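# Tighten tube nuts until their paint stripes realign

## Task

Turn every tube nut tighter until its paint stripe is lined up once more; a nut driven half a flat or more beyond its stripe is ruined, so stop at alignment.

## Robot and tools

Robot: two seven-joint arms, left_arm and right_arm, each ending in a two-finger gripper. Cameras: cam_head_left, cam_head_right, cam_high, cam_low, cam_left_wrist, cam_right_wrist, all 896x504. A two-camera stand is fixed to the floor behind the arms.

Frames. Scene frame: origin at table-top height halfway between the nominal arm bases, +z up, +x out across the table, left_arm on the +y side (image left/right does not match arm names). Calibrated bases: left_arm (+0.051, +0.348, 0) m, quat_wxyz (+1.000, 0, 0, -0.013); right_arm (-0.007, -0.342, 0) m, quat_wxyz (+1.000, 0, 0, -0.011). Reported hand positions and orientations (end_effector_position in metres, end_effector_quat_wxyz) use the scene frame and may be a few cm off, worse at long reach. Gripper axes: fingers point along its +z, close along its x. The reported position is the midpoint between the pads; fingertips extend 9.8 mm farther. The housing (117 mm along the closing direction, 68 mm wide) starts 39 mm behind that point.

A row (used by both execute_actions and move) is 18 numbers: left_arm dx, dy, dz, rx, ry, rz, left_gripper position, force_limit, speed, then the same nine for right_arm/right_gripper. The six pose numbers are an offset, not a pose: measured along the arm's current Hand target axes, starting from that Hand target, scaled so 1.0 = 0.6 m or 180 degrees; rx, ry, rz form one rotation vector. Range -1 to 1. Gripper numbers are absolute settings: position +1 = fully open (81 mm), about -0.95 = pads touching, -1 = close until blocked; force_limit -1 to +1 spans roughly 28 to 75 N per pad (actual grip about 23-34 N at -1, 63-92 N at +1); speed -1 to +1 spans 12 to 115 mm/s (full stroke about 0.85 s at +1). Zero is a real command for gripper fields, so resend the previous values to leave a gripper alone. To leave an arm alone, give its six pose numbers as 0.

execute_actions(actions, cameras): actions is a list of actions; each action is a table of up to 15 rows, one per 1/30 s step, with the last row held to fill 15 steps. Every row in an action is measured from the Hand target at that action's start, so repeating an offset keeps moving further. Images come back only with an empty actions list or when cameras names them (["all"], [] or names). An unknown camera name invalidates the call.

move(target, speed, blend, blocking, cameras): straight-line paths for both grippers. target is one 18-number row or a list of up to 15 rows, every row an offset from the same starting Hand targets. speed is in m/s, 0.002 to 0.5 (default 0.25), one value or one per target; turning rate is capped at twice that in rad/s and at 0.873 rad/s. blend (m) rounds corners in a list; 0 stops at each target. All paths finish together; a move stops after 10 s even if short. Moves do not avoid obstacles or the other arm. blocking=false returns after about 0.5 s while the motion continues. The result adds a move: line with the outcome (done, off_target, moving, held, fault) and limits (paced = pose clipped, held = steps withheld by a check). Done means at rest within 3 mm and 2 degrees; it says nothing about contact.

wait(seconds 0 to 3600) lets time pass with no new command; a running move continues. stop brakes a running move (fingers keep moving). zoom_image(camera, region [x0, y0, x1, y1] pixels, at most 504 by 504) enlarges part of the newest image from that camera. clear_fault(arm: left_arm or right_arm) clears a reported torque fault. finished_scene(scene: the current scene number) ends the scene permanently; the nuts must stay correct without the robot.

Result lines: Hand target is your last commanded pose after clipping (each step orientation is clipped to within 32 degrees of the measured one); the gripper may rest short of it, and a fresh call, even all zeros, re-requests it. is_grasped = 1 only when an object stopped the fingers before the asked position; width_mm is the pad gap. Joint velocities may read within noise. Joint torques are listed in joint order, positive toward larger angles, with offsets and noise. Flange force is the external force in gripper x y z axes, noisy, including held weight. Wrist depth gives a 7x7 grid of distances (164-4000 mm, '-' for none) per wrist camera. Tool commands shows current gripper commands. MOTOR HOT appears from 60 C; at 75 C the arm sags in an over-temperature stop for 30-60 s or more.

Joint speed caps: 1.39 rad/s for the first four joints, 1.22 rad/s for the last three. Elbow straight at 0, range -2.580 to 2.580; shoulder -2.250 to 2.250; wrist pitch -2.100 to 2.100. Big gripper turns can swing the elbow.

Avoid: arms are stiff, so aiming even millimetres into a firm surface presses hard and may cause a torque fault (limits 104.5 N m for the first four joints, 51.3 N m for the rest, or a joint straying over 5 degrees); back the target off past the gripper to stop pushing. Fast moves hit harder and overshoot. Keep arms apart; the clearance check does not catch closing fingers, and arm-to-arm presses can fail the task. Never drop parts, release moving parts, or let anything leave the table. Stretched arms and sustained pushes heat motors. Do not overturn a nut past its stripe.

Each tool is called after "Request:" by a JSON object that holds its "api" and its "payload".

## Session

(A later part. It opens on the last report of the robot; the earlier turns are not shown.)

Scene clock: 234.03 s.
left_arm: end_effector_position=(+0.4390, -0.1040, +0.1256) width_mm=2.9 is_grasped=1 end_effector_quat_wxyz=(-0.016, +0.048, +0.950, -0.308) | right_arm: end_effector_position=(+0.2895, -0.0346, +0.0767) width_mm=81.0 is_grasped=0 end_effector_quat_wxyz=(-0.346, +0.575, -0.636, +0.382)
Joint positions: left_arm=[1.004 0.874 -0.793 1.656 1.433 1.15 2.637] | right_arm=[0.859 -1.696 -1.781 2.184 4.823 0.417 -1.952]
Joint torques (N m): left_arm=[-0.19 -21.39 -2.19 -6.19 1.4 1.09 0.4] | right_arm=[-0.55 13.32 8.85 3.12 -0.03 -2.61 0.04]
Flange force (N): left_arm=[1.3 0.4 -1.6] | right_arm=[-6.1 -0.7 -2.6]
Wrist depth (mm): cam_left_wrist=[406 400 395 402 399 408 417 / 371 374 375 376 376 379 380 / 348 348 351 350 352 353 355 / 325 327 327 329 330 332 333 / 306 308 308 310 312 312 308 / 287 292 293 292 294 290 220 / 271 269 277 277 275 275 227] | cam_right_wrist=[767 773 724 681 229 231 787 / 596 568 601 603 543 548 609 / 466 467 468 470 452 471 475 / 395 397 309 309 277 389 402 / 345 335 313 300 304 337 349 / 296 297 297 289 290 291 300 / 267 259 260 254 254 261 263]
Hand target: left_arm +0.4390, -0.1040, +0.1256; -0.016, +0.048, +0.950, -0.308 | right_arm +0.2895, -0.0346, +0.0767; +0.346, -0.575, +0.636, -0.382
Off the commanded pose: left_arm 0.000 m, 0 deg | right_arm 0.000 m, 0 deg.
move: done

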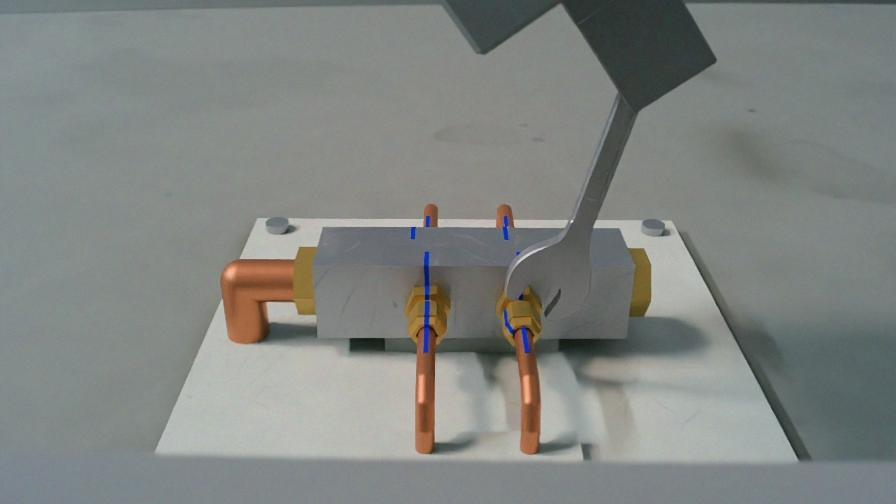

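Request:
{"api": "move", "payload": {"target": [0,0.0064,0.0021,0,0,0,-0.98,0.5,-0.5,0,0,0,0,0,0,1,1,1], "speed": 0.02, "cameras": ["cam_right_wrist"]}}

Request:
{"api": "zoom_image", "payload": {"camera": "cam_right_wrist", "region": [480, 240, 580, 360]}}

Scene clock: 235.27 s.
left_arm: end_effector_position=(+0.4392, -0.1017, +0.1224) width_mm=2.9 is_grasped=1 end_effector_quat_wxyz=(-0.016, +0.048, +0.950, -0.308) | right_arm: end_effector_position=(+0.2895, -0.0346, +0.0767) width_mm=81.0 is_grasped=0 end_effector_quat_wxyz=(-0.346, +0.575, -0.636, +0.382)
Joint positions: left_arm=[1 0.878 -0.791 1.662 1.439 1.15 2.624] | right_arm=[0.859 -1.696 -1.781 2.184 4.823 0.417 -1.952]
Joint torques (N m): left_arm=[-2.82 -16.89 -4.13 -2.95 -0.93 -0.42 0.4] | right_arm=[-0.52 13.36 8.84 3.12 -0.03 -2.61 0.05]
Flange force (N): left_arm=[0.8 -8.1 -2.6] | right_arm=[-6.1 -0.5 -2.7]
Wrist depth (mm): cam_left_wrist=[403 398 393 401 402 405 412 / 368 369 372 372 373 375 377 / 344 344 345 348 349 350 351 / 323 323 325 326 326 328 330 / 303 305 306 307 307 308 305 / 284 288 289 290 291 292 217 / 269 266 274 274 272 273 229] | cam_right_wrist=[771 780 723 186 229 233 789 / 596 567 600 570 541 547 609 / 464 467 469 470 451 472 474 / 395 397 309 308 276 388 402 / 345 335 312 300 304 338 349 / 297 297 297 289 290 290 300 / 267 259 259 253 254 261 263]
Hand target: left_arm +0.4392, -0.1016, +0.1223; -0.016, +0.048, +0.950, -0.308 | right_arm +0.2895, -0.0346, +0.0767; +0.346, -0.575, +0.636, -0.382
Off the commanded pose: left_arm 0.000 m, 0 deg | right_arm 0.000 m, 0 deg.
move: done

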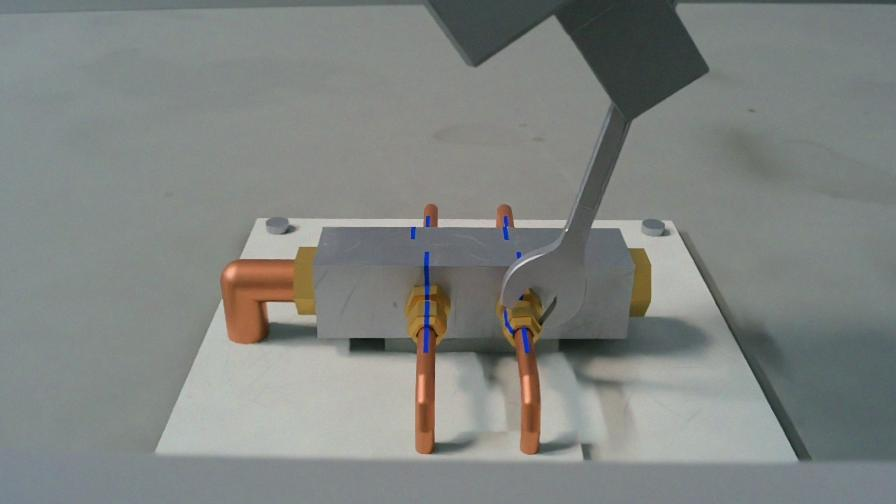

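Scaled by 4.200 from the camera's image (finer frame: 1280x720).

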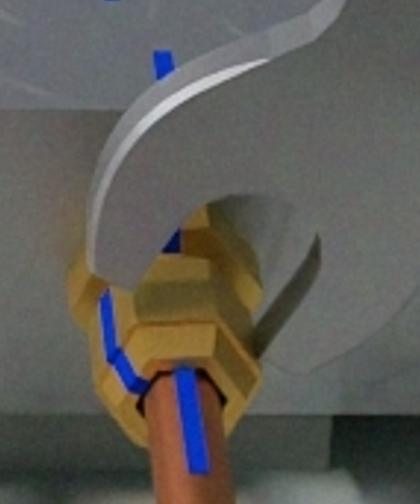

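Request:
{"api": "move", "payload": {"target": [[0,-0.0015,-0.0007,0,0,0,-0.98,0.5,-0.5,0,0,0,0,0,0,1,1,1],[0,-0.0012,-0.0014,0,0,0,-0.98,0.5,-0.5,0,0,0,0,0,0,1,1,1],[0,0.0026,0.0003,0,0,0,-0.98,0.5,-0.5,0,0,0,0,0,0,1,1,1]], "speed": 0.02, "cameras": ["cam_right_wrist"]}}

Request:
{"api": "zoom_image", "payload": {"camera": "cam_right_wrist", "region": [480, 240, 580, 360]}}

Scene clock: 236.57 s.
left_arm: end_effector_position=(+0.4392, -0.1006, +0.1214) width_mm=2.9 is_grasped=1 end_effector_quat_wxyz=(-0.016, +0.048, +0.950, -0.308) | right_arm: end_effector_position=(+0.2895, -0.0346, +0.0767) width_mm=81.0 is_grasped=0 end_effector_quat_wxyz=(-0.346, +0.575, -0.636, +0.382)
Joint positions: left_arm=[0.998 0.879 -0.791 1.664 1.441 1.15 2.619] | right_arm=[0.859 -1.696 -1.781 2.184 4.823 0.417 -1.952]
Joint torques (N m): left_arm=[-6.11 -11.43 -6.83 1.44 -3.97 -1.83 0.53] | right_arm=[-0.55 13.38 8.82 3.13 -0.03 -2.59 0.05]
Flange force (N): left_arm=[-0.6 -18.8 -2.2] | right_arm=[-6.2 -0.5 -2.6]
Wrist depth (mm): cam_left_wrist=[403 398 393 400 403 406 414 / 368 369 371 373 373 376 378 / 344 346 346 348 348 349 351 / 323 324 325 326 327 329 329 / 304 304 305 307 308 309 305 / 285 288 289 290 290 288 217 / 268 266 274 275 272 272 229] | cam_right_wrist=[771 775 724 186 229 233 795 / 595 568 570 571 542 545 611 / 466 466 468 469 451 472 475 / 396 398 309 309 277 388 402 / 345 334 313 300 303 338 348 / 297 297 297 289 290 291 300 / 267 260 260 253 254 261 263]
Hand target: left_arm +0.4393, -0.1005, +0.1213; -0.016, +0.048, +0.950, -0.308 | right_arm +0.2895, -0.0346, +0.0767; +0.346, -0.575, +0.636, -0.382
Off the commanded pose: left_arm 0.000 m, 0 deg | right_arm 0.000 m, 0 deg.
move: done

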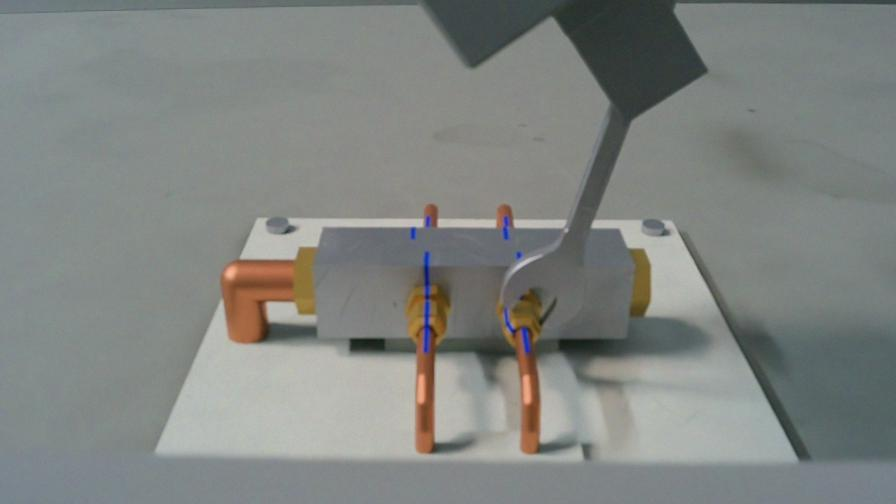

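Scaled by 4.200 from the camera's image (finer frame: 1280x720).

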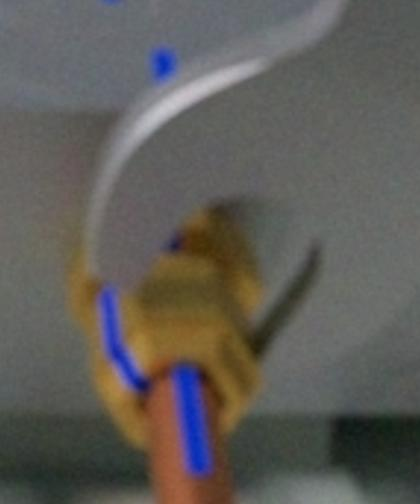

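Request:
{"api": "move", "payload": {"target": [[0,-0.003,-0.0014,0,0,0,-0.98,0.5,-0.5,0,0,0,0,0,0,1,1,1],[0,-0.0035,-0.0003,0,0,0,-0.98,0.5,-0.5,0,0,0,0,0,0,1,1,1]], "speed": 0.02, "cameras": ["cam_right_wrist"]}}

Request:
{"api": "zoom_image", "payload": {"camera": "cam_right_wrist", "region": [480, 240, 580, 360]}}

Scene clock: 237.80 s.
left_arm: end_effector_position=(+0.4392, -0.1020, +0.1227) width_mm=2.9 is_grasped=1 end_effector_quat_wxyz=(-0.016, +0.048, +0.950, -0.308) | right_arm: end_effector_position=(+0.2895, -0.0346, +0.0767) width_mm=81.0 is_grasped=0 end_effector_quat_wxyz=(-0.346, +0.575, -0.636, +0.382)
Joint positions: left_arm=[1 0.878 -0.791 1.661 1.438 1.15 2.626] | right_arm=[0.859 -1.696 -1.781 2.184 4.823 0.417 -1.952]
Joint torques (N m): left_arm=[-1.45 -19.55 -3.76 -4.5 0.34 0.64 0.43] | right_arm=[-0.53 13.32 8.82 3.13 -0.04 -2.61 0.06]
Flange force (N): left_arm=[0.5 -3.6 -0.7] | right_arm=[-6.3 -0.6 -2.7]
Wrist depth (mm): cam_left_wrist=[404 398 392 400 402 405 414 / 369 369 370 372 372 376 377 / 343 344 346 347 348 350 351 / 323 324 325 325 327 328 329 / 303 305 306 306 308 308 305 / 284 289 289 291 290 291 217 / 269 266 274 275 273 274 229] | cam_right_wrist=[772 775 721 186 229 233 794 / 594 568 599 572 542 546 608 / 467 466 469 469 451 472 475 / 395 396 309 309 278 389 402 / 344 334 313 300 304 338 349 / 297 297 297 290 290 291 301 / 267 259 259 254 254 261 263]
Hand target: left_arm +0.4391, -0.1020, +0.1226; -0.016, +0.048, +0.950, -0.308 | right_arm +0.2895, -0.0346, +0.0767; +0.346, -0.575, +0.636, -0.382
Off the commanded pose: left_arm 0.000 m, 0 deg | right_arm 0.000 m, 0 deg.
move: done

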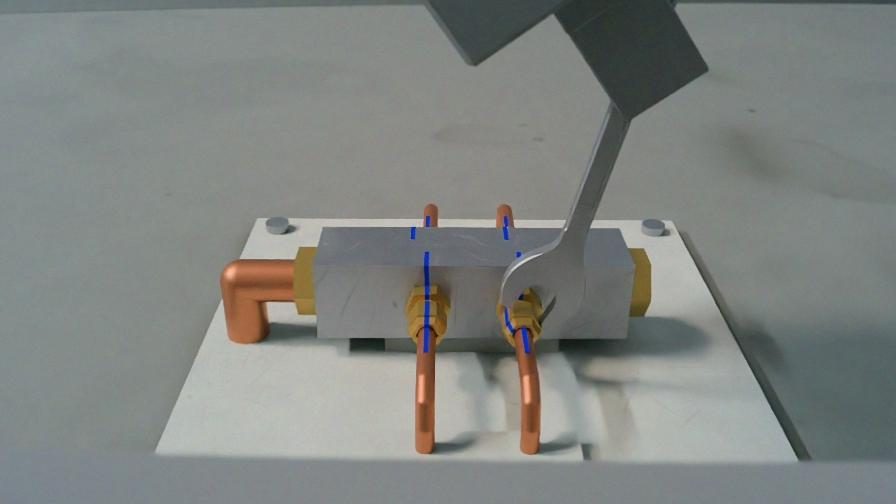

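Scaled by 4.200 from the camera's image (finer frame: 1280x720).

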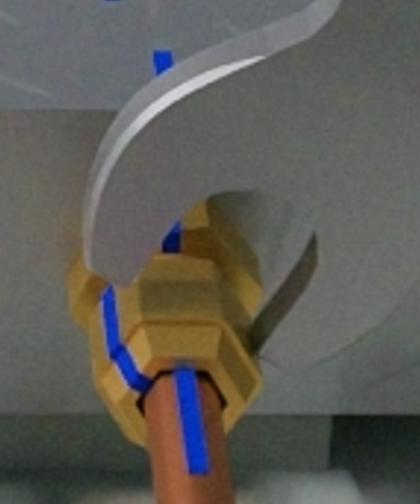

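Request:
{"api": "move", "payload": {"target": [[0,-0.0004,0.0009,0,0,0,-0.98,0.5,-0.5,0,0,0,0,0,0,1,1,1],[0,0.0026,0.0023,0,0,0,-0.98,0.5,-0.5,0,0,0,0,0,0,1,1,1]], "speed": 0.02, "cameras": ["cam_right_wrist"]}}

Request:
{"api": "zoom_image", "payload": {"camera": "cam_right_wrist", "region": [480, 240, 580, 360]}}

Scene clock: 239.27 s.
left_arm: end_effector_position=(+0.4391, -0.1017, +0.1206) width_mm=2.9 is_grasped=1 end_effector_quat_wxyz=(-0.016, +0.048, +0.950, -0.308) | right_arm: end_effector_position=(+0.2895, -0.0346, +0.0767) width_mm=81.0 is_grasped=0 end_effector_quat_wxyz=(-0.346, +0.575, -0.636, +0.382)
Joint positions: left_arm=[0.999 0.881 -0.79 1.663 1.442 1.149 2.621] | right_arm=[0.859 -1.696 -1.781 2.184 4.823 0.417 -1.952]
Joint torques (N m): left_arm=[-3.99 -16.88 -5.18 -2.34 -1.5 -0.74 0.39] | right_arm=[-0.55 13.36 8.81 3.13 -0.02 -2.58 0.07]
Flange force (N): left_arm=[0.8 -9.9 -0.3] | right_arm=[-6.2 -0.6 -2.6]
Wrist depth (mm): cam_left_wrist=[400 395 391 398 401 402 410 / 366 366 369 370 370 374 374 / 342 343 344 346 346 346 348 / 321 322 324 320 325 326 327 / 302 303 304 305 306 307 303 / 282 287 287 288 289 286 215 / 268 265 272 273 271 271 229] | cam_right_wrist=[767 774 722 185 228 233 796 / 597 570 571 572 544 544 609 / 465 468 467 469 452 472 474 / 396 397 308 309 276 389 403 / 344 334 312 300 304 338 350 / 297 297 297 289 290 291 300 / 267 260 259 253 254 261 263]
Hand target: left_arm +0.4392, -0.1016, +0.1206; -0.016, +0.048, +0.950, -0.308 | right_arm +0.2895, -0.0346, +0.0767; +0.346, -0.575, +0.636, -0.382
Off the commanded pose: left_arm 0.000 m, 0 deg | right_arm 0.000 m, 0 deg.
move: done

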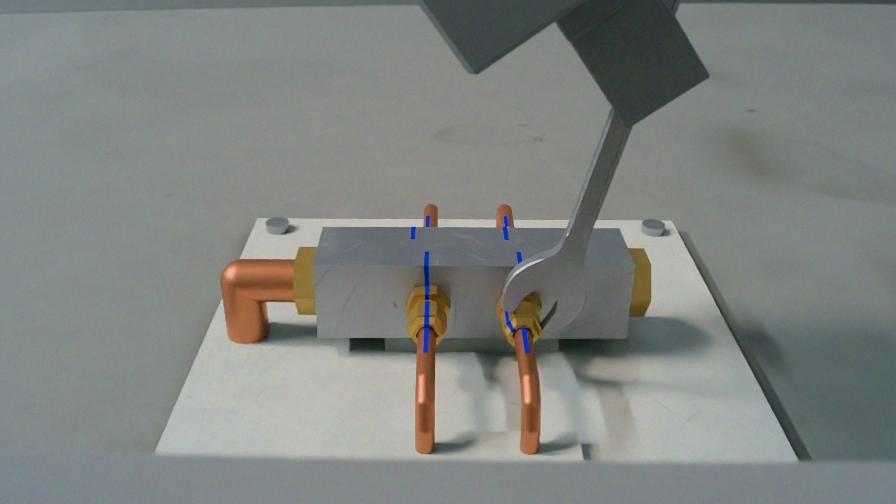

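Scaled by 4.200 from the camera's image (finer frame: 1280x720).

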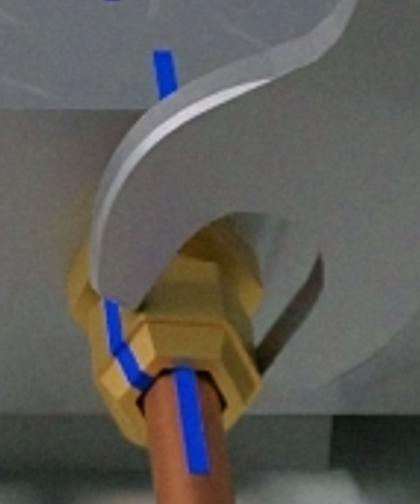

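Request:
{"api": "move", "payload": {"target": [[0,-0.0004,0.0009,0,0,0,-0.98,0.5,-0.5,0,0,0,0,0,0,1,1,1],[0,0.0026,0.0023,0,0,0,-0.98,0.5,-0.5,0,0,0,0,0,0,1,1,1]], "speed": 0.02, "cameras": ["cam_right_wrist"]}}

Request:
{"api": "zoom_image", "payload": {"camera": "cam_right_wrist", "region": [480, 240, 580, 360]}}

Scene clock: 240.13 s.
left_arm: end_effector_position=(+0.4392, -0.1012, +0.1187) width_mm=2.9 is_grasped=1 end_effector_quat_wxyz=(-0.016, +0.048, +0.950, -0.308) | right_arm: end_effector_position=(+0.2895, -0.0346, +0.0767) width_mm=81.0 is_grasped=0 end_effector_quat_wxyz=(-0.346, +0.575, -0.636, +0.382)
Joint positions: left_arm=[0.997 0.884 -0.788 1.665 1.446 1.148 2.615] | right_arm=[0.859 -1.696 -1.781 2.184 4.823 0.417 -1.952]
Joint torques (N m): left_arm=[-4.63 -8.02 -4.44 0.72 -3.08 -2.53 0.25] | right_arm=[-0.55 13.33 8.8 3.14 -0.03 -2.62 0.07]
Flange force (N): left_arm=[2.3 -19.4 -13.5] | right_arm=[-6.4 -0.6 -2.8]
Wrist depth (mm): cam_left_wrist=[398 395 387 398 398 400 409 / 365 365 367 369 370 372 374 / 340 343 343 345 344 346 347 / 319 321 323 318 323 325 326 / 301 302 303 304 305 306 302 / 281 285 286 287 288 286 214 / 266 264 272 272 269 270 229] | cam_right_wrist=[771 775 725 184 229 233 792 / 596 567 572 570 241 544 611 / 467 468 468 470 451 471 475 / 396 398 308 309 296 387 403 / 344 334 313 299 303 338 349 / 297 297 297 289 290 291 300 / 267 259 259 254 254 261 263]
Hand target: left_arm +0.4392, -0.1011, +0.1186; -0.016, +0.048, +0.950, -0.308 | right_arm +0.2895, -0.0346, +0.0767; +0.346, -0.575, +0.636, -0.382
Off the commanded pose: left_arm 0.000 m, 0 deg | right_arm 0.000 m, 0 deg.
move: done

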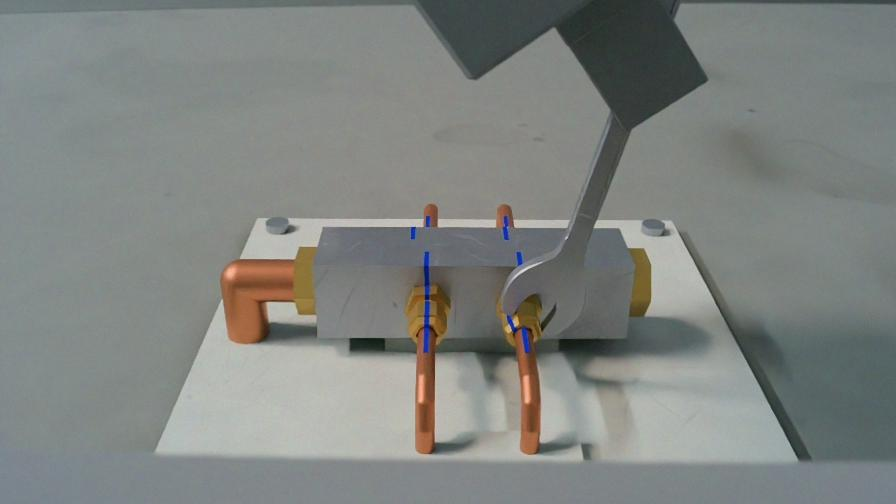

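Scaled by 4.200 from the camera's image (finer frame: 1280x720).

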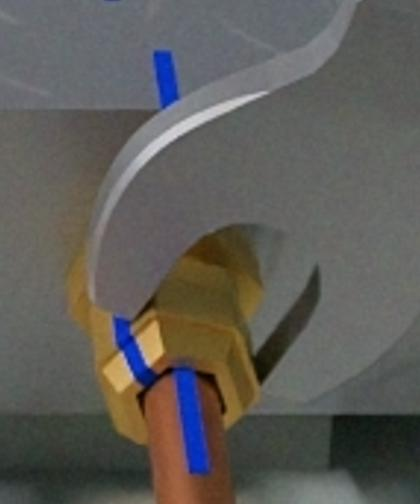

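Request:
{"api": "move", "payload": {"target": [[0,-0.0213,-0.0095,0,0,0,-0.98,0.5,-0.5,0,0,0,0,0,0,1,1,1],[0,-0.0605,-0.0634,0,0,0,-0.98,0.5,-0.5,0,0,0,0,0,0,1,1,1]], "speed": [0.03,0.08], "cameras": ["cam_right_wrist"]}}

Request:
{"api": "zoom_image", "payload": {"camera": "cam_right_wrist", "region": [480, 240, 580, 360]}}

Scene clock: 241.93 s.
left_arm: end_effector_position=(+0.4386, -0.1081, +0.1706) width_mm=2.9 is_grasped=1 end_effector_quat_wxyz=(-0.016, +0.048, +0.950, -0.308) | right_arm: end_effector_position=(+0.2895, -0.0346, +0.0767) width_mm=81.0 is_grasped=0 end_effector_quat_wxyz=(-0.346, +0.575, -0.636, +0.382)
Joint positions: left_arm=[1.029 0.806 -0.83 1.613 1.354 1.186 2.744] | right_arm=[0.859 -1.696 -1.781 2.184 4.823 0.417 -1.952]
Joint torques (N m): left_arm=[-0.18 -21.08 -2.16 -6.79 1.51 0.94 0.37] | right_arm=[-0.53 13.35 8.81 3.13 -0.01 -2.55 0.08]
Flange force (N): left_arm=[1.1 0.2 -1.4] | right_arm=[-6.1 -0.5 -2.6]
Wrist depth (mm): cam_left_wrist=[477 467 469 464 475 477 486 / 434 434 439 438 441 442 447 / 405 406 402 410 411 412 414 / 380 381 383 385 387 386 388 / 358 360 361 363 363 364 362 / 335 339 341 348 348 344 270 / 318 - 324 325 325 326 252] | cam_right_wrist=[769 774 777 780 784 787 788 / 595 567 599 602 575 611 611 / 465 466 469 471 433 472 476 / 397 397 308 308 307 389 403 / 344 335 312 300 304 337 349 / 297 297 297 289 290 291 300 / 267 259 260 254 254 261 263]
Hand target: left_arm +0.4386, -0.1081, +0.1707; -0.016, +0.048, +0.950, -0.308 | right_arm +0.2895, -0.0346, +0.0767; +0.346, -0.575, +0.636, -0.382
Off the commanded pose: left_arm 0.000 m, 0 deg | right_arm 0.000 m, 0 deg.
move: done

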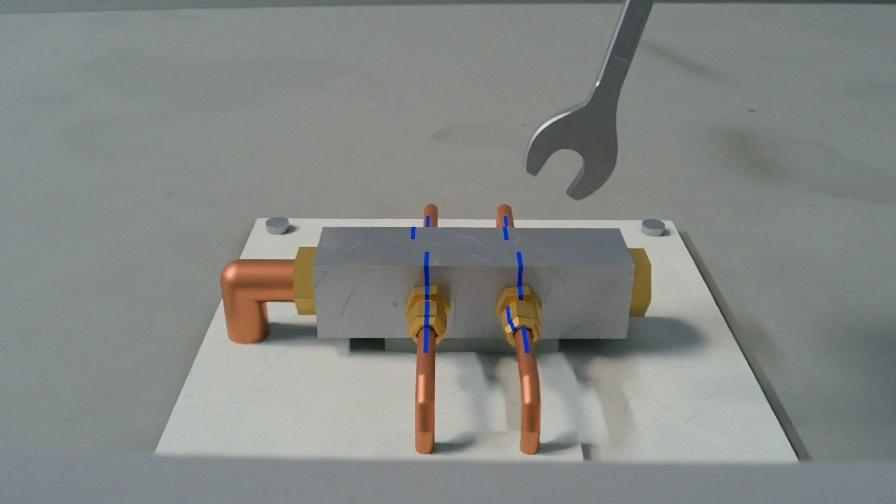

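Scaled by 4.200 from the camera's image (finer frame: 1280x720).

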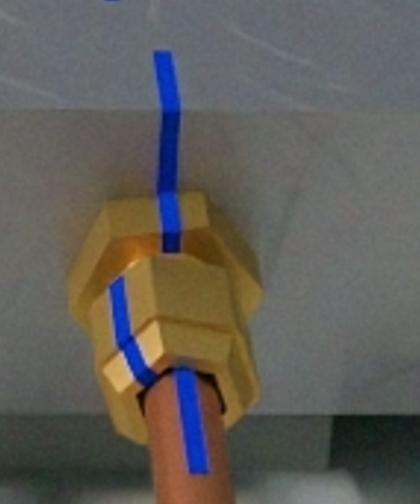

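Request:
{"api": "move", "payload": {"target": [0,0.1507,-0.0285,0.2611,0,0,-0.98,0.5,-0.5,0,0,0,0,0,0,1,1,1], "speed": 0.1, "cameras": ["cam_right_wrist","cam_head_left"]}}

Request:
{"api": "zoom_image", "payload": {"camera": "cam_right_wrist", "region": [460, 220, 580, 360]}}

Scene clock: 247.67 s.
left_arm: end_effector_position=(+0.4469, -0.0253, +0.1314) width_mm=2.9 is_grasped=1 end_effector_quat_wxyz=(-0.034, +0.037, +0.748, -0.661) | right_arm: end_effector_position=(+0.2895, -0.0346, +0.0767) width_mm=81.0 is_grasped=0 end_effector_quat_wxyz=(-0.346, +0.575, -0.636, +0.382)
Joint positions: left_arm=[0.437 1.157 -0.47 1.847 1.789 1.835 1.826] | right_arm=[0.859 -1.696 -1.781 2.184 4.823 0.417 -1.952]
Joint torques (N m): left_arm=[-0.21 -21.24 1.32 -1.93 0.57 3.59 0.38] | right_arm=[-0.54 13.31 8.84 3.17 -0.03 -2.6 0.07]
Flange force (N): left_arm=[0.8 -0.9 -1.0] | right_arm=[-6.3 -0.6 -2.7]
Wrist depth (mm): cam_left_wrist=[1852 1852 1979 2046 2046 2118 2153 / 1873 1973 2028 2040 2053 2132 2125 / 1944 2009 2059 2085 2092 2146 2174 / 2015 2085 2066 2092 2125 2132 2195 / 2021 2009 1020 2118 1044 2146 2203 / 710 831 775 739 796 807 759 / 527 - 594 597 606 579 556] | cam_right_wrist=[186 190 230 728 785 787 795 / 195 196 541 570 605 606 610 / 202 428 468 450 471 473 473 / 396 397 309 296 297 388 403 / 344 335 313 300 303 338 349 / 297 297 296 289 290 290 300 / 267 260 259 254 254 261 263]
Hand target: left_arm +0.4469, -0.0253, +0.1314; -0.034, +0.037, +0.748, -0.661 | right_arm +0.2895, -0.0346, +0.0767; +0.346, -0.575, +0.636, -0.382
Off the commanded pose: left_arm 0.000 m, 0 deg | right_arm 0.000 m, 0 deg.
move: done
Images, in order (width x height): cam_head_left 896x504, cam_right_wrist 896x504.

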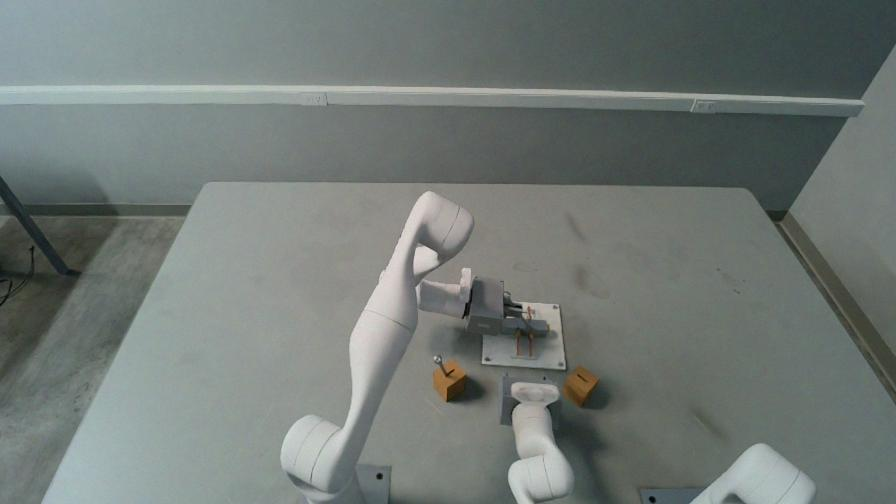

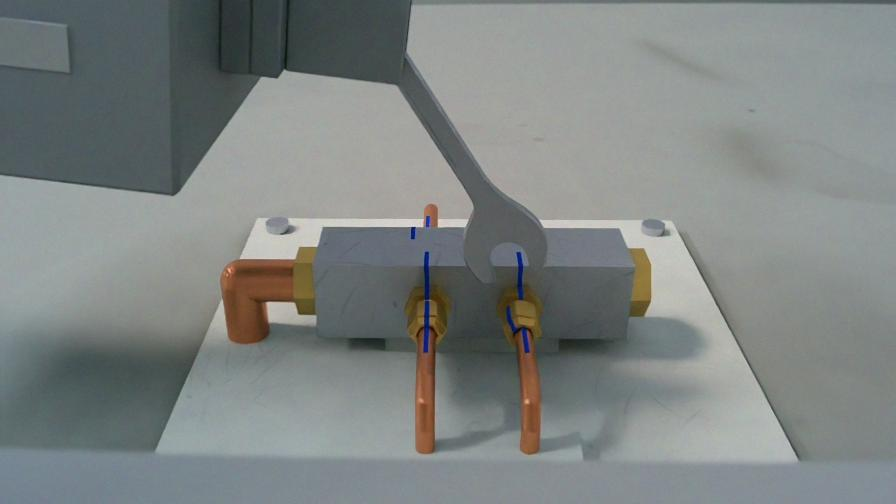

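Scaled by 3.600 from the camera's image (finer frame: 1280x720).

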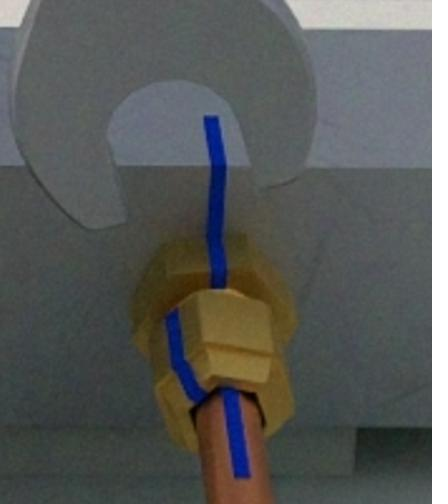

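Request:
{"api": "move", "payload": {"target": [0,0.0188,0.0015,0.0111,0,0,-0.98,0.5,-0.5,0,0,0,0,0,0,1,1,1], "speed": 0.05, "cameras": ["cam_right_wrist"]}}

Request:
{"api": "zoom_image", "payload": {"camera": "cam_right_wrist", "region": [480, 240, 580, 360]}}

Scene clock: 250.40 s.
left_arm: end_effector_position=(+0.4469, -0.0249, +0.1201) width_mm=2.9 is_grasped=1 end_effector_quat_wxyz=(-0.034, +0.037, +0.737, -0.674) | right_arm: end_effector_position=(+0.2895, -0.0346, +0.0767) width_mm=81.0 is_grasped=0 end_effector_quat_wxyz=(-0.346, +0.575, -0.636, +0.382)
Joint positions: left_arm=[0.42 1.205 -0.447 1.827 1.799 1.862 1.796] | right_arm=[0.859 -1.696 -1.781 2.184 4.823 0.417 -1.952]
Joint torques (N m): left_arm=[-0.22 -21.28 1.5 -1.67 0.52 3.61 0.44] | right_arm=[-0.54 13.33 8.83 3.16 -0.03 -2.61 0.06]
Flange force (N): left_arm=[0.9 -1.0 -1.1] | right_arm=[-6.3 -0.6 -2.7]
Wrist depth (mm): cam_left_wrist=[1884 1884 2009 2053 2092 2098 2153 / 1900 1939 2072 2072 2092 2105 2167 / 1985 2009 2021 2053 2125 2139 2139 / 1985 2040 2040 2112 2092 2160 2218 / 1985 2021 2059 2085 2160 2174 2203 / 742 888 827 767 846 862 807 / 529 - 607 617 621 593 593] | cam_right_wrist=[185 189 232 838 784 787 793 / 195 197 238 571 603 606 607 / 204 203 469 449 473 472 474 / 369 370 309 298 299 389 402 / 344 334 313 300 303 337 348 / 297 297 297 289 290 291 300 / 267 259 260 253 254 261 263]
Hand target: left_arm +0.4469, -0.0249, +0.1201; -0.034, +0.037, +0.737, -0.674 | right_arm +0.2895, -0.0346, +0.0767; +0.346, -0.575, +0.636, -0.382
Off the commanded pose: left_arm 0.000 m, 0 deg | right_arm 0.000 m, 0 deg.
move: done

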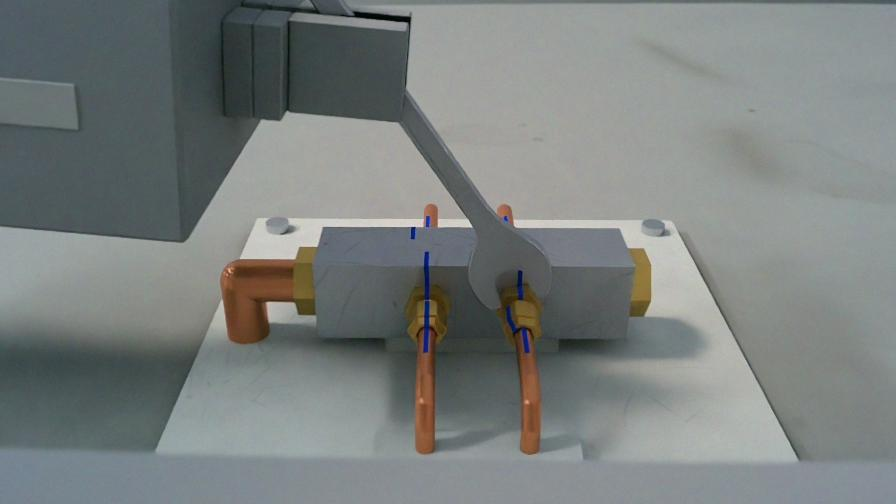

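Scaled by 4.200 from the camera's image (finer frame: 1280x720).

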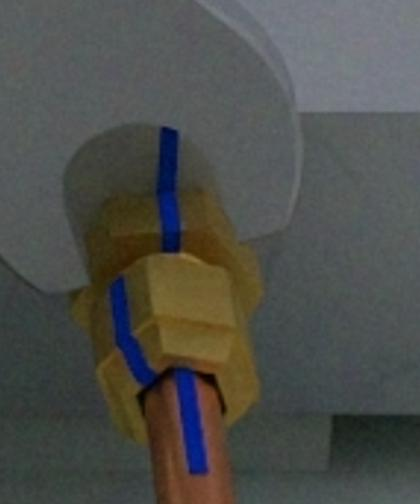

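Request:
{"api": "move", "payload": {"target": [0,0.0082,0.002,0,0,0,-0.98,0.5,-0.5,0,0,0,0,0,0,1,1,1], "speed": 0.02, "cameras": ["cam_right_wrist"]}}

Request:
{"api": "zoom_image", "payload": {"camera": "cam_right_wrist", "region": [480, 240, 580, 360]}}

Scene clock: 251.57 s.
left_arm: end_effector_position=(+0.4469, -0.0256, +0.1151) width_mm=2.9 is_grasped=1 end_effector_quat_wxyz=(-0.034, +0.037, +0.737, -0.674) | right_arm: end_effector_position=(+0.2895, -0.0346, +0.0767) width_mm=81.0 is_grasped=0 end_effector_quat_wxyz=(-0.346, +0.575, -0.636, +0.382)
Joint positions: left_arm=[0.42 1.216 -0.444 1.821 1.804 1.861 1.791] | right_arm=[0.859 -1.696 -1.781 2.184 4.823 0.417 -1.952]
Joint torques (N m): left_arm=[-0.26 -21.32 1.41 -1.65 0.44 3.63 0.44] | right_arm=[-0.52 13.32 8.83 3.13 -0.03 -2.6 0.05]
Flange force (N): left_arm=[0.9 -1.0 -0.9] | right_arm=[-6.1 -0.6 -2.6]
Wrist depth (mm): cam_left_wrist=[1884 1884 2040 2046 2105 2118 2174 / 1868 1950 2046 2053 2085 2139 2167 / 1962 2034 2053 2112 2112 2139 2188 / 2009 2028 2066 2132 2085 2160 2181 / 2021 2034 2098 2072 2112 2132 2203 / 723 856 801 752 824 839 788 / 518 - 592 601 605 577 554] | cam_right_wrist=[185 189 238 786 786 789 794 / 195 197 237 543 607 606 608 / 203 203 448 450 472 472 474 / 211 232 309 298 307 388 401 / 345 335 313 300 303 338 349 / 297 297 297 290 290 290 301 / 267 259 259 253 254 261 263]
Hand target: left_arm +0.4468, -0.0256, +0.1151; -0.034, +0.037, +0.737, -0.674 | right_arm +0.2895, -0.0346, +0.0767; +0.346, -0.575, +0.636, -0.382
Off the commanded pose: left_arm 0.000 m, 0 deg | right_arm 0.000 m, 0 deg.
move: done

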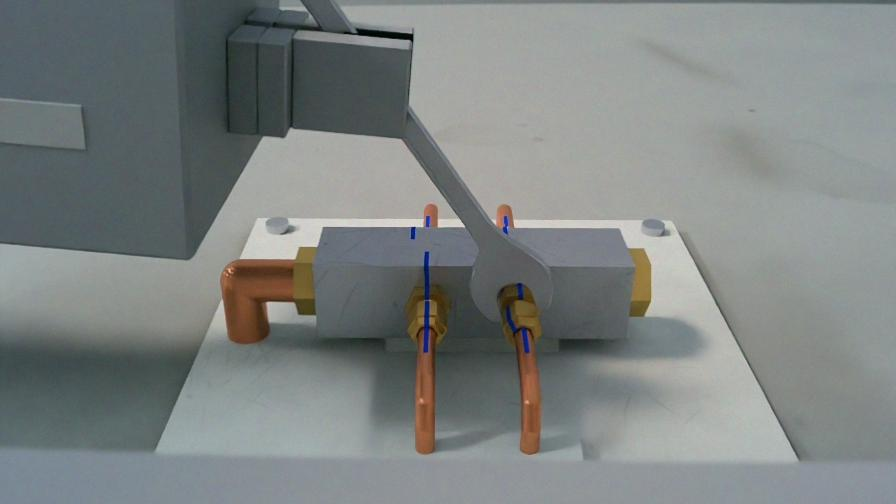

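Scaled by 4.200 from the camera's image (finer frame: 1280x720).

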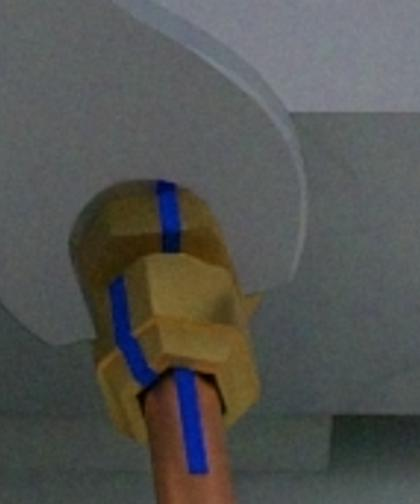

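Request:
{"api": "move", "payload": {"target": [0,0.0076,0.0033,0,0,0,-0.98,0.5,-0.5,0,0,0,0,0,0,1,1,1], "speed": 0.02, "cameras": ["cam_right_wrist"]}}

Request:
{"api": "zoom_image", "payload": {"camera": "cam_right_wrist", "region": [480, 240, 580, 360]}}

Scene clock: 252.37 s.
left_arm: end_effector_position=(+0.4468, -0.0271, +0.1106) width_mm=2.9 is_grasped=1 end_effector_quat_wxyz=(-0.034, +0.037, +0.737, -0.675) | right_arm: end_effector_position=(+0.2895, -0.0346, +0.0767) width_mm=81.0 is_grasped=0 end_effector_quat_wxyz=(-0.346, +0.575, -0.636, +0.382)
Joint positions: left_arm=[0.421 1.227 -0.44 1.815 1.809 1.859 1.786] | right_arm=[0.859 -1.696 -1.781 2.184 4.823 0.417 -1.952]
Joint torques (N m): left_arm=[11.65 0.66 3.42 -1.65 -0.06 -10.16 -0.09] | right_arm=[-0.52 13.34 8.82 3.2 -0.02 -2.6 0.09]
Flange force (N): left_arm=[7.6 -47.5 -39.2] | right_arm=[-6.6 -0.4 -2.8]
Wrist depth (mm): cam_left_wrist=[1868 1873 2009 2040 2072 2112 2167 / 1889 1962 2028 2053 2085 2139 2153 / 2009 2009 2040 2085 2118 2132 2160 / 1997 2015 2059 2085 2092 2160 2181 / 1967 2053 2028 2053 2085 2139 2188 / 725 874 800 754 832 839 792 / 517 - 593 600 604 578 546] | cam_right_wrist=[186 190 240 782 786 788 793 / 196 198 240 543 604 606 609 / 205 207 450 450 472 473 474 / 212 215 308 297 307 388 402 / 344 334 312 296 304 337 350 / 296 297 297 289 289 290 301 / 267 260 260 254 254 261 264]
Hand target: left_arm +0.4467, -0.0272, +0.1104; -0.034, +0.037, +0.737, -0.674 | right_arm +0.2895, -0.0346, +0.0767; +0.346, -0.575, +0.636, -0.382
Off the commanded pose: left_arm 0.000 m, 0 deg | right_arm 0.000 m, 0 deg.
move: done

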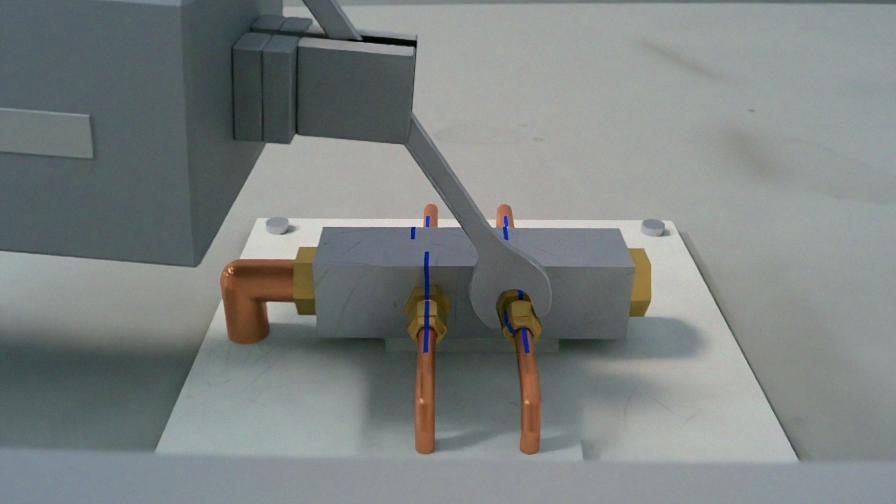

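Scaled by 4.200 from the camera's image (finer frame: 1280x720).

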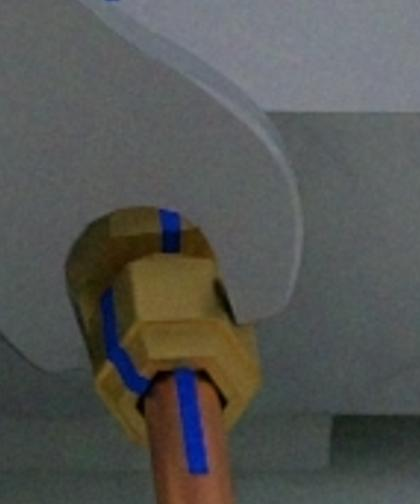

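Request:
{"api": "move", "payload": {"target": [0,-0.0183,-0.008,0,0,0,-0.98,0.5,-0.5,0,0,0,0,0,0,1,1,1], "speed": 0.03, "cameras": ["cam_right_wrist"]}}

Request:
{"api": "zoom_image", "payload": {"camera": "cam_right_wrist", "region": [480, 240, 580, 360]}}

Scene clock: 253.70 s.
left_arm: end_effector_position=(+0.4471, -0.0234, +0.1217) width_mm=2.9 is_grasped=1 end_effector_quat_wxyz=(-0.034, +0.037, +0.737, -0.674) | right_arm: end_effector_position=(+0.2895, -0.0346, +0.0767) width_mm=81.0 is_grasped=0 end_effector_quat_wxyz=(-0.346, +0.575, -0.636, +0.382)
Joint positions: left_arm=[0.418 1.201 -0.449 1.829 1.796 1.864 1.797] | right_arm=[0.859 -1.696 -1.781 2.184 4.823 0.417 -1.952]
Joint torques (N m): left_arm=[-0.21 -21.22 1.45 -1.67 0.49 3.63 0.42] | right_arm=[-0.53 13.34 8.78 3.13 -0.02 -2.6 0.06]
Flange force (N): left_arm=[0.8 -1.1 -1.0] | right_arm=[-6.2 -0.6 -2.7]
Wrist depth (mm): cam_left_wrist=[1889 1905 1991 2072 2085 2092 2153 / 1842 1962 2009 2046 2092 2092 2139 / 1997 2021 2059 2092 2092 2105 2203 / 2003 2009 2059 2085 2118 2181 2181 / 1967 2040 2072 2066 2105 2132 2210 / 748 894 826 782 848 866 811 / 537 - 580 619 628 598 601] | cam_right_wrist=[185 190 233 839 784 790 794 / 195 197 240 573 603 606 608 / 204 204 469 450 472 473 474 / 382 382 309 296 299 389 403 / 345 335 312 300 303 337 349 / 297 297 296 289 290 290 300 / 267 259 260 253 254 261 263]
Hand target: left_arm +0.4471, -0.0234, +0.1217; -0.034, +0.037, +0.737, -0.674 | right_arm +0.2895, -0.0346, +0.0767; +0.346, -0.575, +0.636, -0.382
Off the commanded pose: left_arm 0.000 m, 0 deg | right_arm 0.000 m, 0 deg.
move: done

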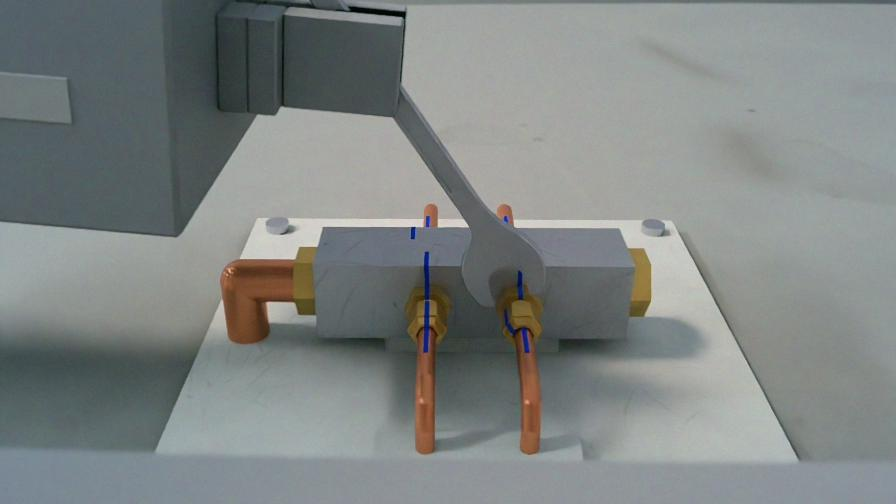

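Scaled by 4.200 from the camera's image (finer frame: 1280x720).

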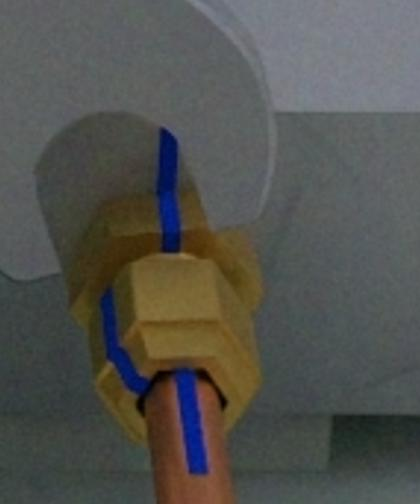

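Request:
{"api": "move", "payload": {"target": [[0,-0.0581,-0.0051,0,0,0,-0.98,0.5,-0.5,0,0,0,0,0,0,1,1,1],[0,-0.0845,0.1387,-0.2889,0,0,-0.98,0.5,-0.5,0,0,0,0,0,0,1,1,1],[0,-0.0313,0.1433,-0.2889,0,0,-0.98,0.5,-0.5,0,0,0,0,0,0,1,1,1]], "speed": 0.1, "blend": [0.01,0.01,0], "cameras": ["cam_right_wrist"]}}

Request:
{"api": "zoom_image", "payload": {"camera": "cam_right_wrist", "region": [480, 240, 580, 360]}}

Scene clock: 260.60 s.
left_arm: end_effector_position=(+0.4383, -0.1103, +0.1329) width_mm=2.9 is_grasped=1 end_effector_quat_wxyz=(-0.015, +0.048, +0.958, -0.283) | right_arm: end_effector_position=(+0.2895, -0.0346, +0.0767) width_mm=81.0 is_grasped=0 end_effector_quat_wxyz=(-0.346, +0.575, -0.636, +0.382)
Joint positions: left_arm=[1.04 0.866 -0.814 1.609 1.363 1.138 2.737] | right_arm=[0.859 -1.696 -1.781 2.184 4.823 0.417 -1.952]
Joint torques (N m): left_arm=[-0.24 -21.64 -2.37 -6.45 1.32 0.82 0.42] | right_arm=[-0.55 13.35 8.83 3.11 -0.04 -2.59 0.06]
Flange force (N): left_arm=[1.1 0.4 -1.4] | right_arm=[-6.2 -0.6 -2.6]
Wrist depth (mm): cam_left_wrist=[395 390 385 392 395 396 402 / 364 366 367 368 369 370 374 / 343 344 345 347 347 349 350 / 324 325 327 328 328 329 331 / 307 309 309 310 311 311 309 / 289 - 294 294 295 292 236 / 275 - 280 281 279 280 226] | cam_right_wrist=[770 773 773 729 681 230 791 / 597 568 600 603 574 575 607 / 467 467 469 470 472 472 475 / 397 398 308 309 277 389 403 / 345 335 313 300 304 338 349 / 297 296 297 289 290 291 300 / 267 259 259 253 254 261 263]
Hand target: left_arm +0.4383, -0.1102, +0.1329; -0.015, +0.048, +0.958, -0.283 | right_arm +0.2895, -0.0346, +0.0767; +0.346, -0.575, +0.636, -0.382
Off the commanded pose: left_arm 0.000 m, 0 deg | right_arm 0.000 m, 0 deg.
move: done

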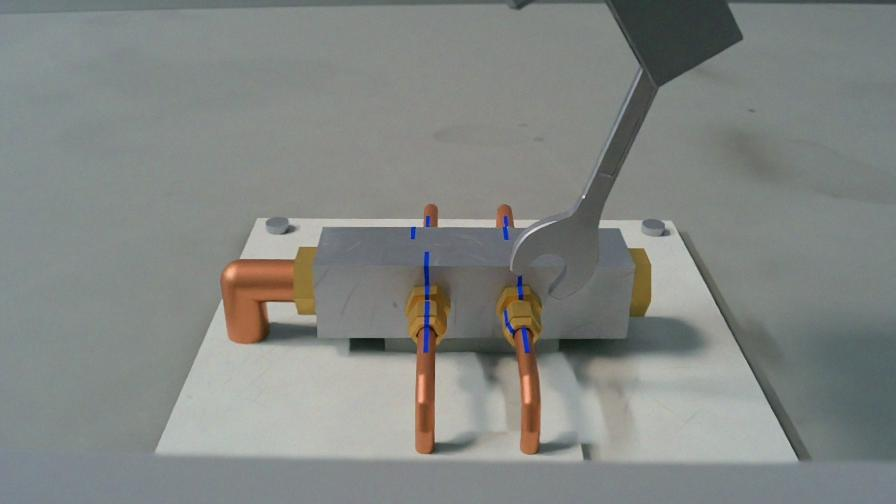

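Scaled by 4.200 from the camera's image (finer frame: 1280x720).

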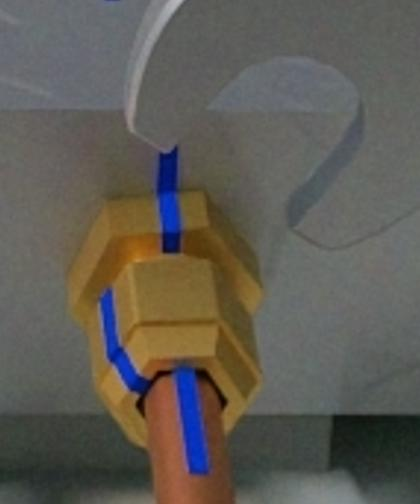

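Request:
{"api": "move", "payload": {"target": [0,0.0128,0.004,0.0167,0,0,-0.98,0.5,-0.5,0,0,0,0,0,0,1,1,1], "speed": 0.03, "cameras": ["cam_right_wrist"]}}

Request:
{"api": "zoom_image", "payload": {"camera": "cam_right_wrist", "region": [480, 240, 580, 360]}}

Scene clock: 266.70 s.
left_arm: end_effector_position=(+0.4388, -0.1051, +0.1267) width_mm=2.9 is_grasped=1 end_effector_quat_wxyz=(-0.016, +0.048, +0.950, -0.308) | right_arm: end_effector_position=(+0.2895, -0.0346, +0.0767) width_mm=81.0 is_grasped=0 end_effector_quat_wxyz=(-0.346, +0.575, -0.636, +0.382)
Joint positions: left_arm=[1.001 0.87 -0.785 1.653 1.427 1.144 2.643] | right_arm=[0.859 -1.696 -1.781 2.184 4.823 0.417 -1.952]
Joint torques (N m): left_arm=[-0.24 -21.48 -2.17 -6.22 1.43 1.11 0.42] | right_arm=[-0.54 13.37 8.85 3.14 -0.05 -2.59 0.07]
Flange force (N): left_arm=[1.3 0.3 -1.5] | right_arm=[-6.3 -0.4 -2.7]
Wrist depth (mm): cam_left_wrist=[408 403 398 405 401 408 420 / 373 375 375 378 378 380 383 / 348 350 351 353 352 353 355 / 327 328 330 330 332 332 333 / 308 309 310 311 312 312 310 / 288 - 293 294 295 292 221 / 273 270 278 278 276 277 226] | cam_right_wrist=[772 773 726 679 229 231 791 / 594 567 598 605 545 547 611 / 466 468 470 471 472 473 476 / 397 398 309 309 276 389 403 / 344 334 312 300 304 337 349 / 297 297 297 289 290 290 300 / 266 259 260 254 254 261 263]
Hand target: left_arm +0.4388, -0.1051, +0.1267; -0.016, +0.048, +0.950, -0.308 | right_arm +0.2895, -0.0346, +0.0767; +0.346, -0.575, +0.636, -0.382
Off the commanded pose: left_arm 0.000 m, 0 deg | right_arm 0.000 m, 0 deg.
move: done

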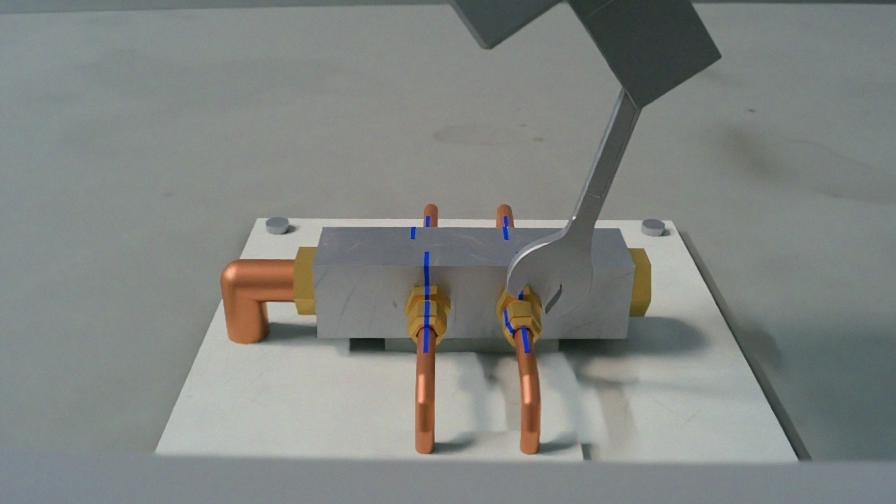

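Scaled by 4.200 from the camera's image (finer frame: 1280x720).

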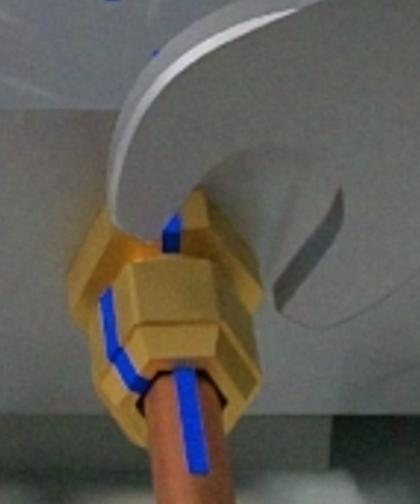

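Request:
{"api": "move", "payload": {"target": [0,0.0068,0.0033,0,0,0,-0.98,0.5,-0.5,0,0,0,0,0,0,1,1,1], "speed": 0.02, "cameras": ["cam_right_wrist"]}}

Request:
{"api": "zoom_image", "payload": {"camera": "cam_right_wrist", "region": [480, 240, 580, 360]}}

Scene clock: 267.70 s.
left_arm: end_effector_position=(+0.4390, -0.1030, +0.1227) width_mm=2.9 is_grasped=1 end_effector_quat_wxyz=(-0.016, +0.048, +0.950, -0.308) | right_arm: end_effector_position=(+0.2895, -0.0346, +0.0767) width_mm=81.0 is_grasped=0 end_effector_quat_wxyz=(-0.346, +0.575, -0.636, +0.382)
Joint positions: left_arm=[0.997 0.875 -0.782 1.659 1.434 1.143 2.629] | right_arm=[0.859 -1.696 -1.781 2.184 4.823 0.417 -1.952]
Joint torques (N m): left_arm=[-0.97 -20.26 -2.58 -5.35 0.81 0.75 0.44] | right_arm=[-0.55 13.32 8.85 3.12 -0.06 -2.6 0.06]
Flange force (N): left_arm=[1.4 -1.8 -1.8] | right_arm=[-6.3 -0.6 -2.8]
Wrist depth (mm): cam_left_wrist=[402 398 392 400 402 404 412 / 369 369 371 372 373 374 376 / 344 344 346 347 347 350 351 / 322 323 325 325 326 328 329 / 303 305 306 307 308 309 306 / 284 - 289 290 291 288 216 / 270 269 274 275 273 273 228] | cam_right_wrist=[771 772 725 186 229 232 793 / 595 570 601 572 544 546 610 / 467 467 470 469 452 472 472 / 396 397 308 309 278 390 401 / 345 335 313 300 303 338 349 / 297 297 296 289 290 290 300 / 267 259 259 254 254 261 263]
Hand target: left_arm +0.4390, -0.1030, +0.1227; -0.016, +0.048, +0.950, -0.308 | right_arm +0.2895, -0.0346, +0.0767; +0.346, -0.575, +0.636, -0.382
Off the commanded pose: left_arm 0.000 m, 0 deg | right_arm 0.000 m, 0 deg.
move: done

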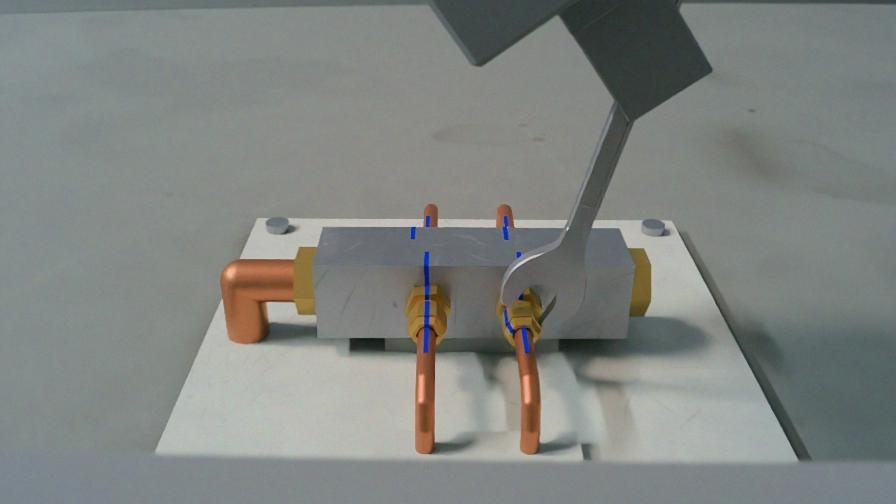

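Scaled by 4.200 from the camera's image (finer frame: 1280x720).

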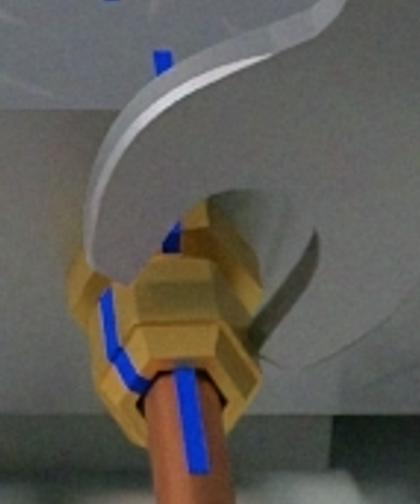

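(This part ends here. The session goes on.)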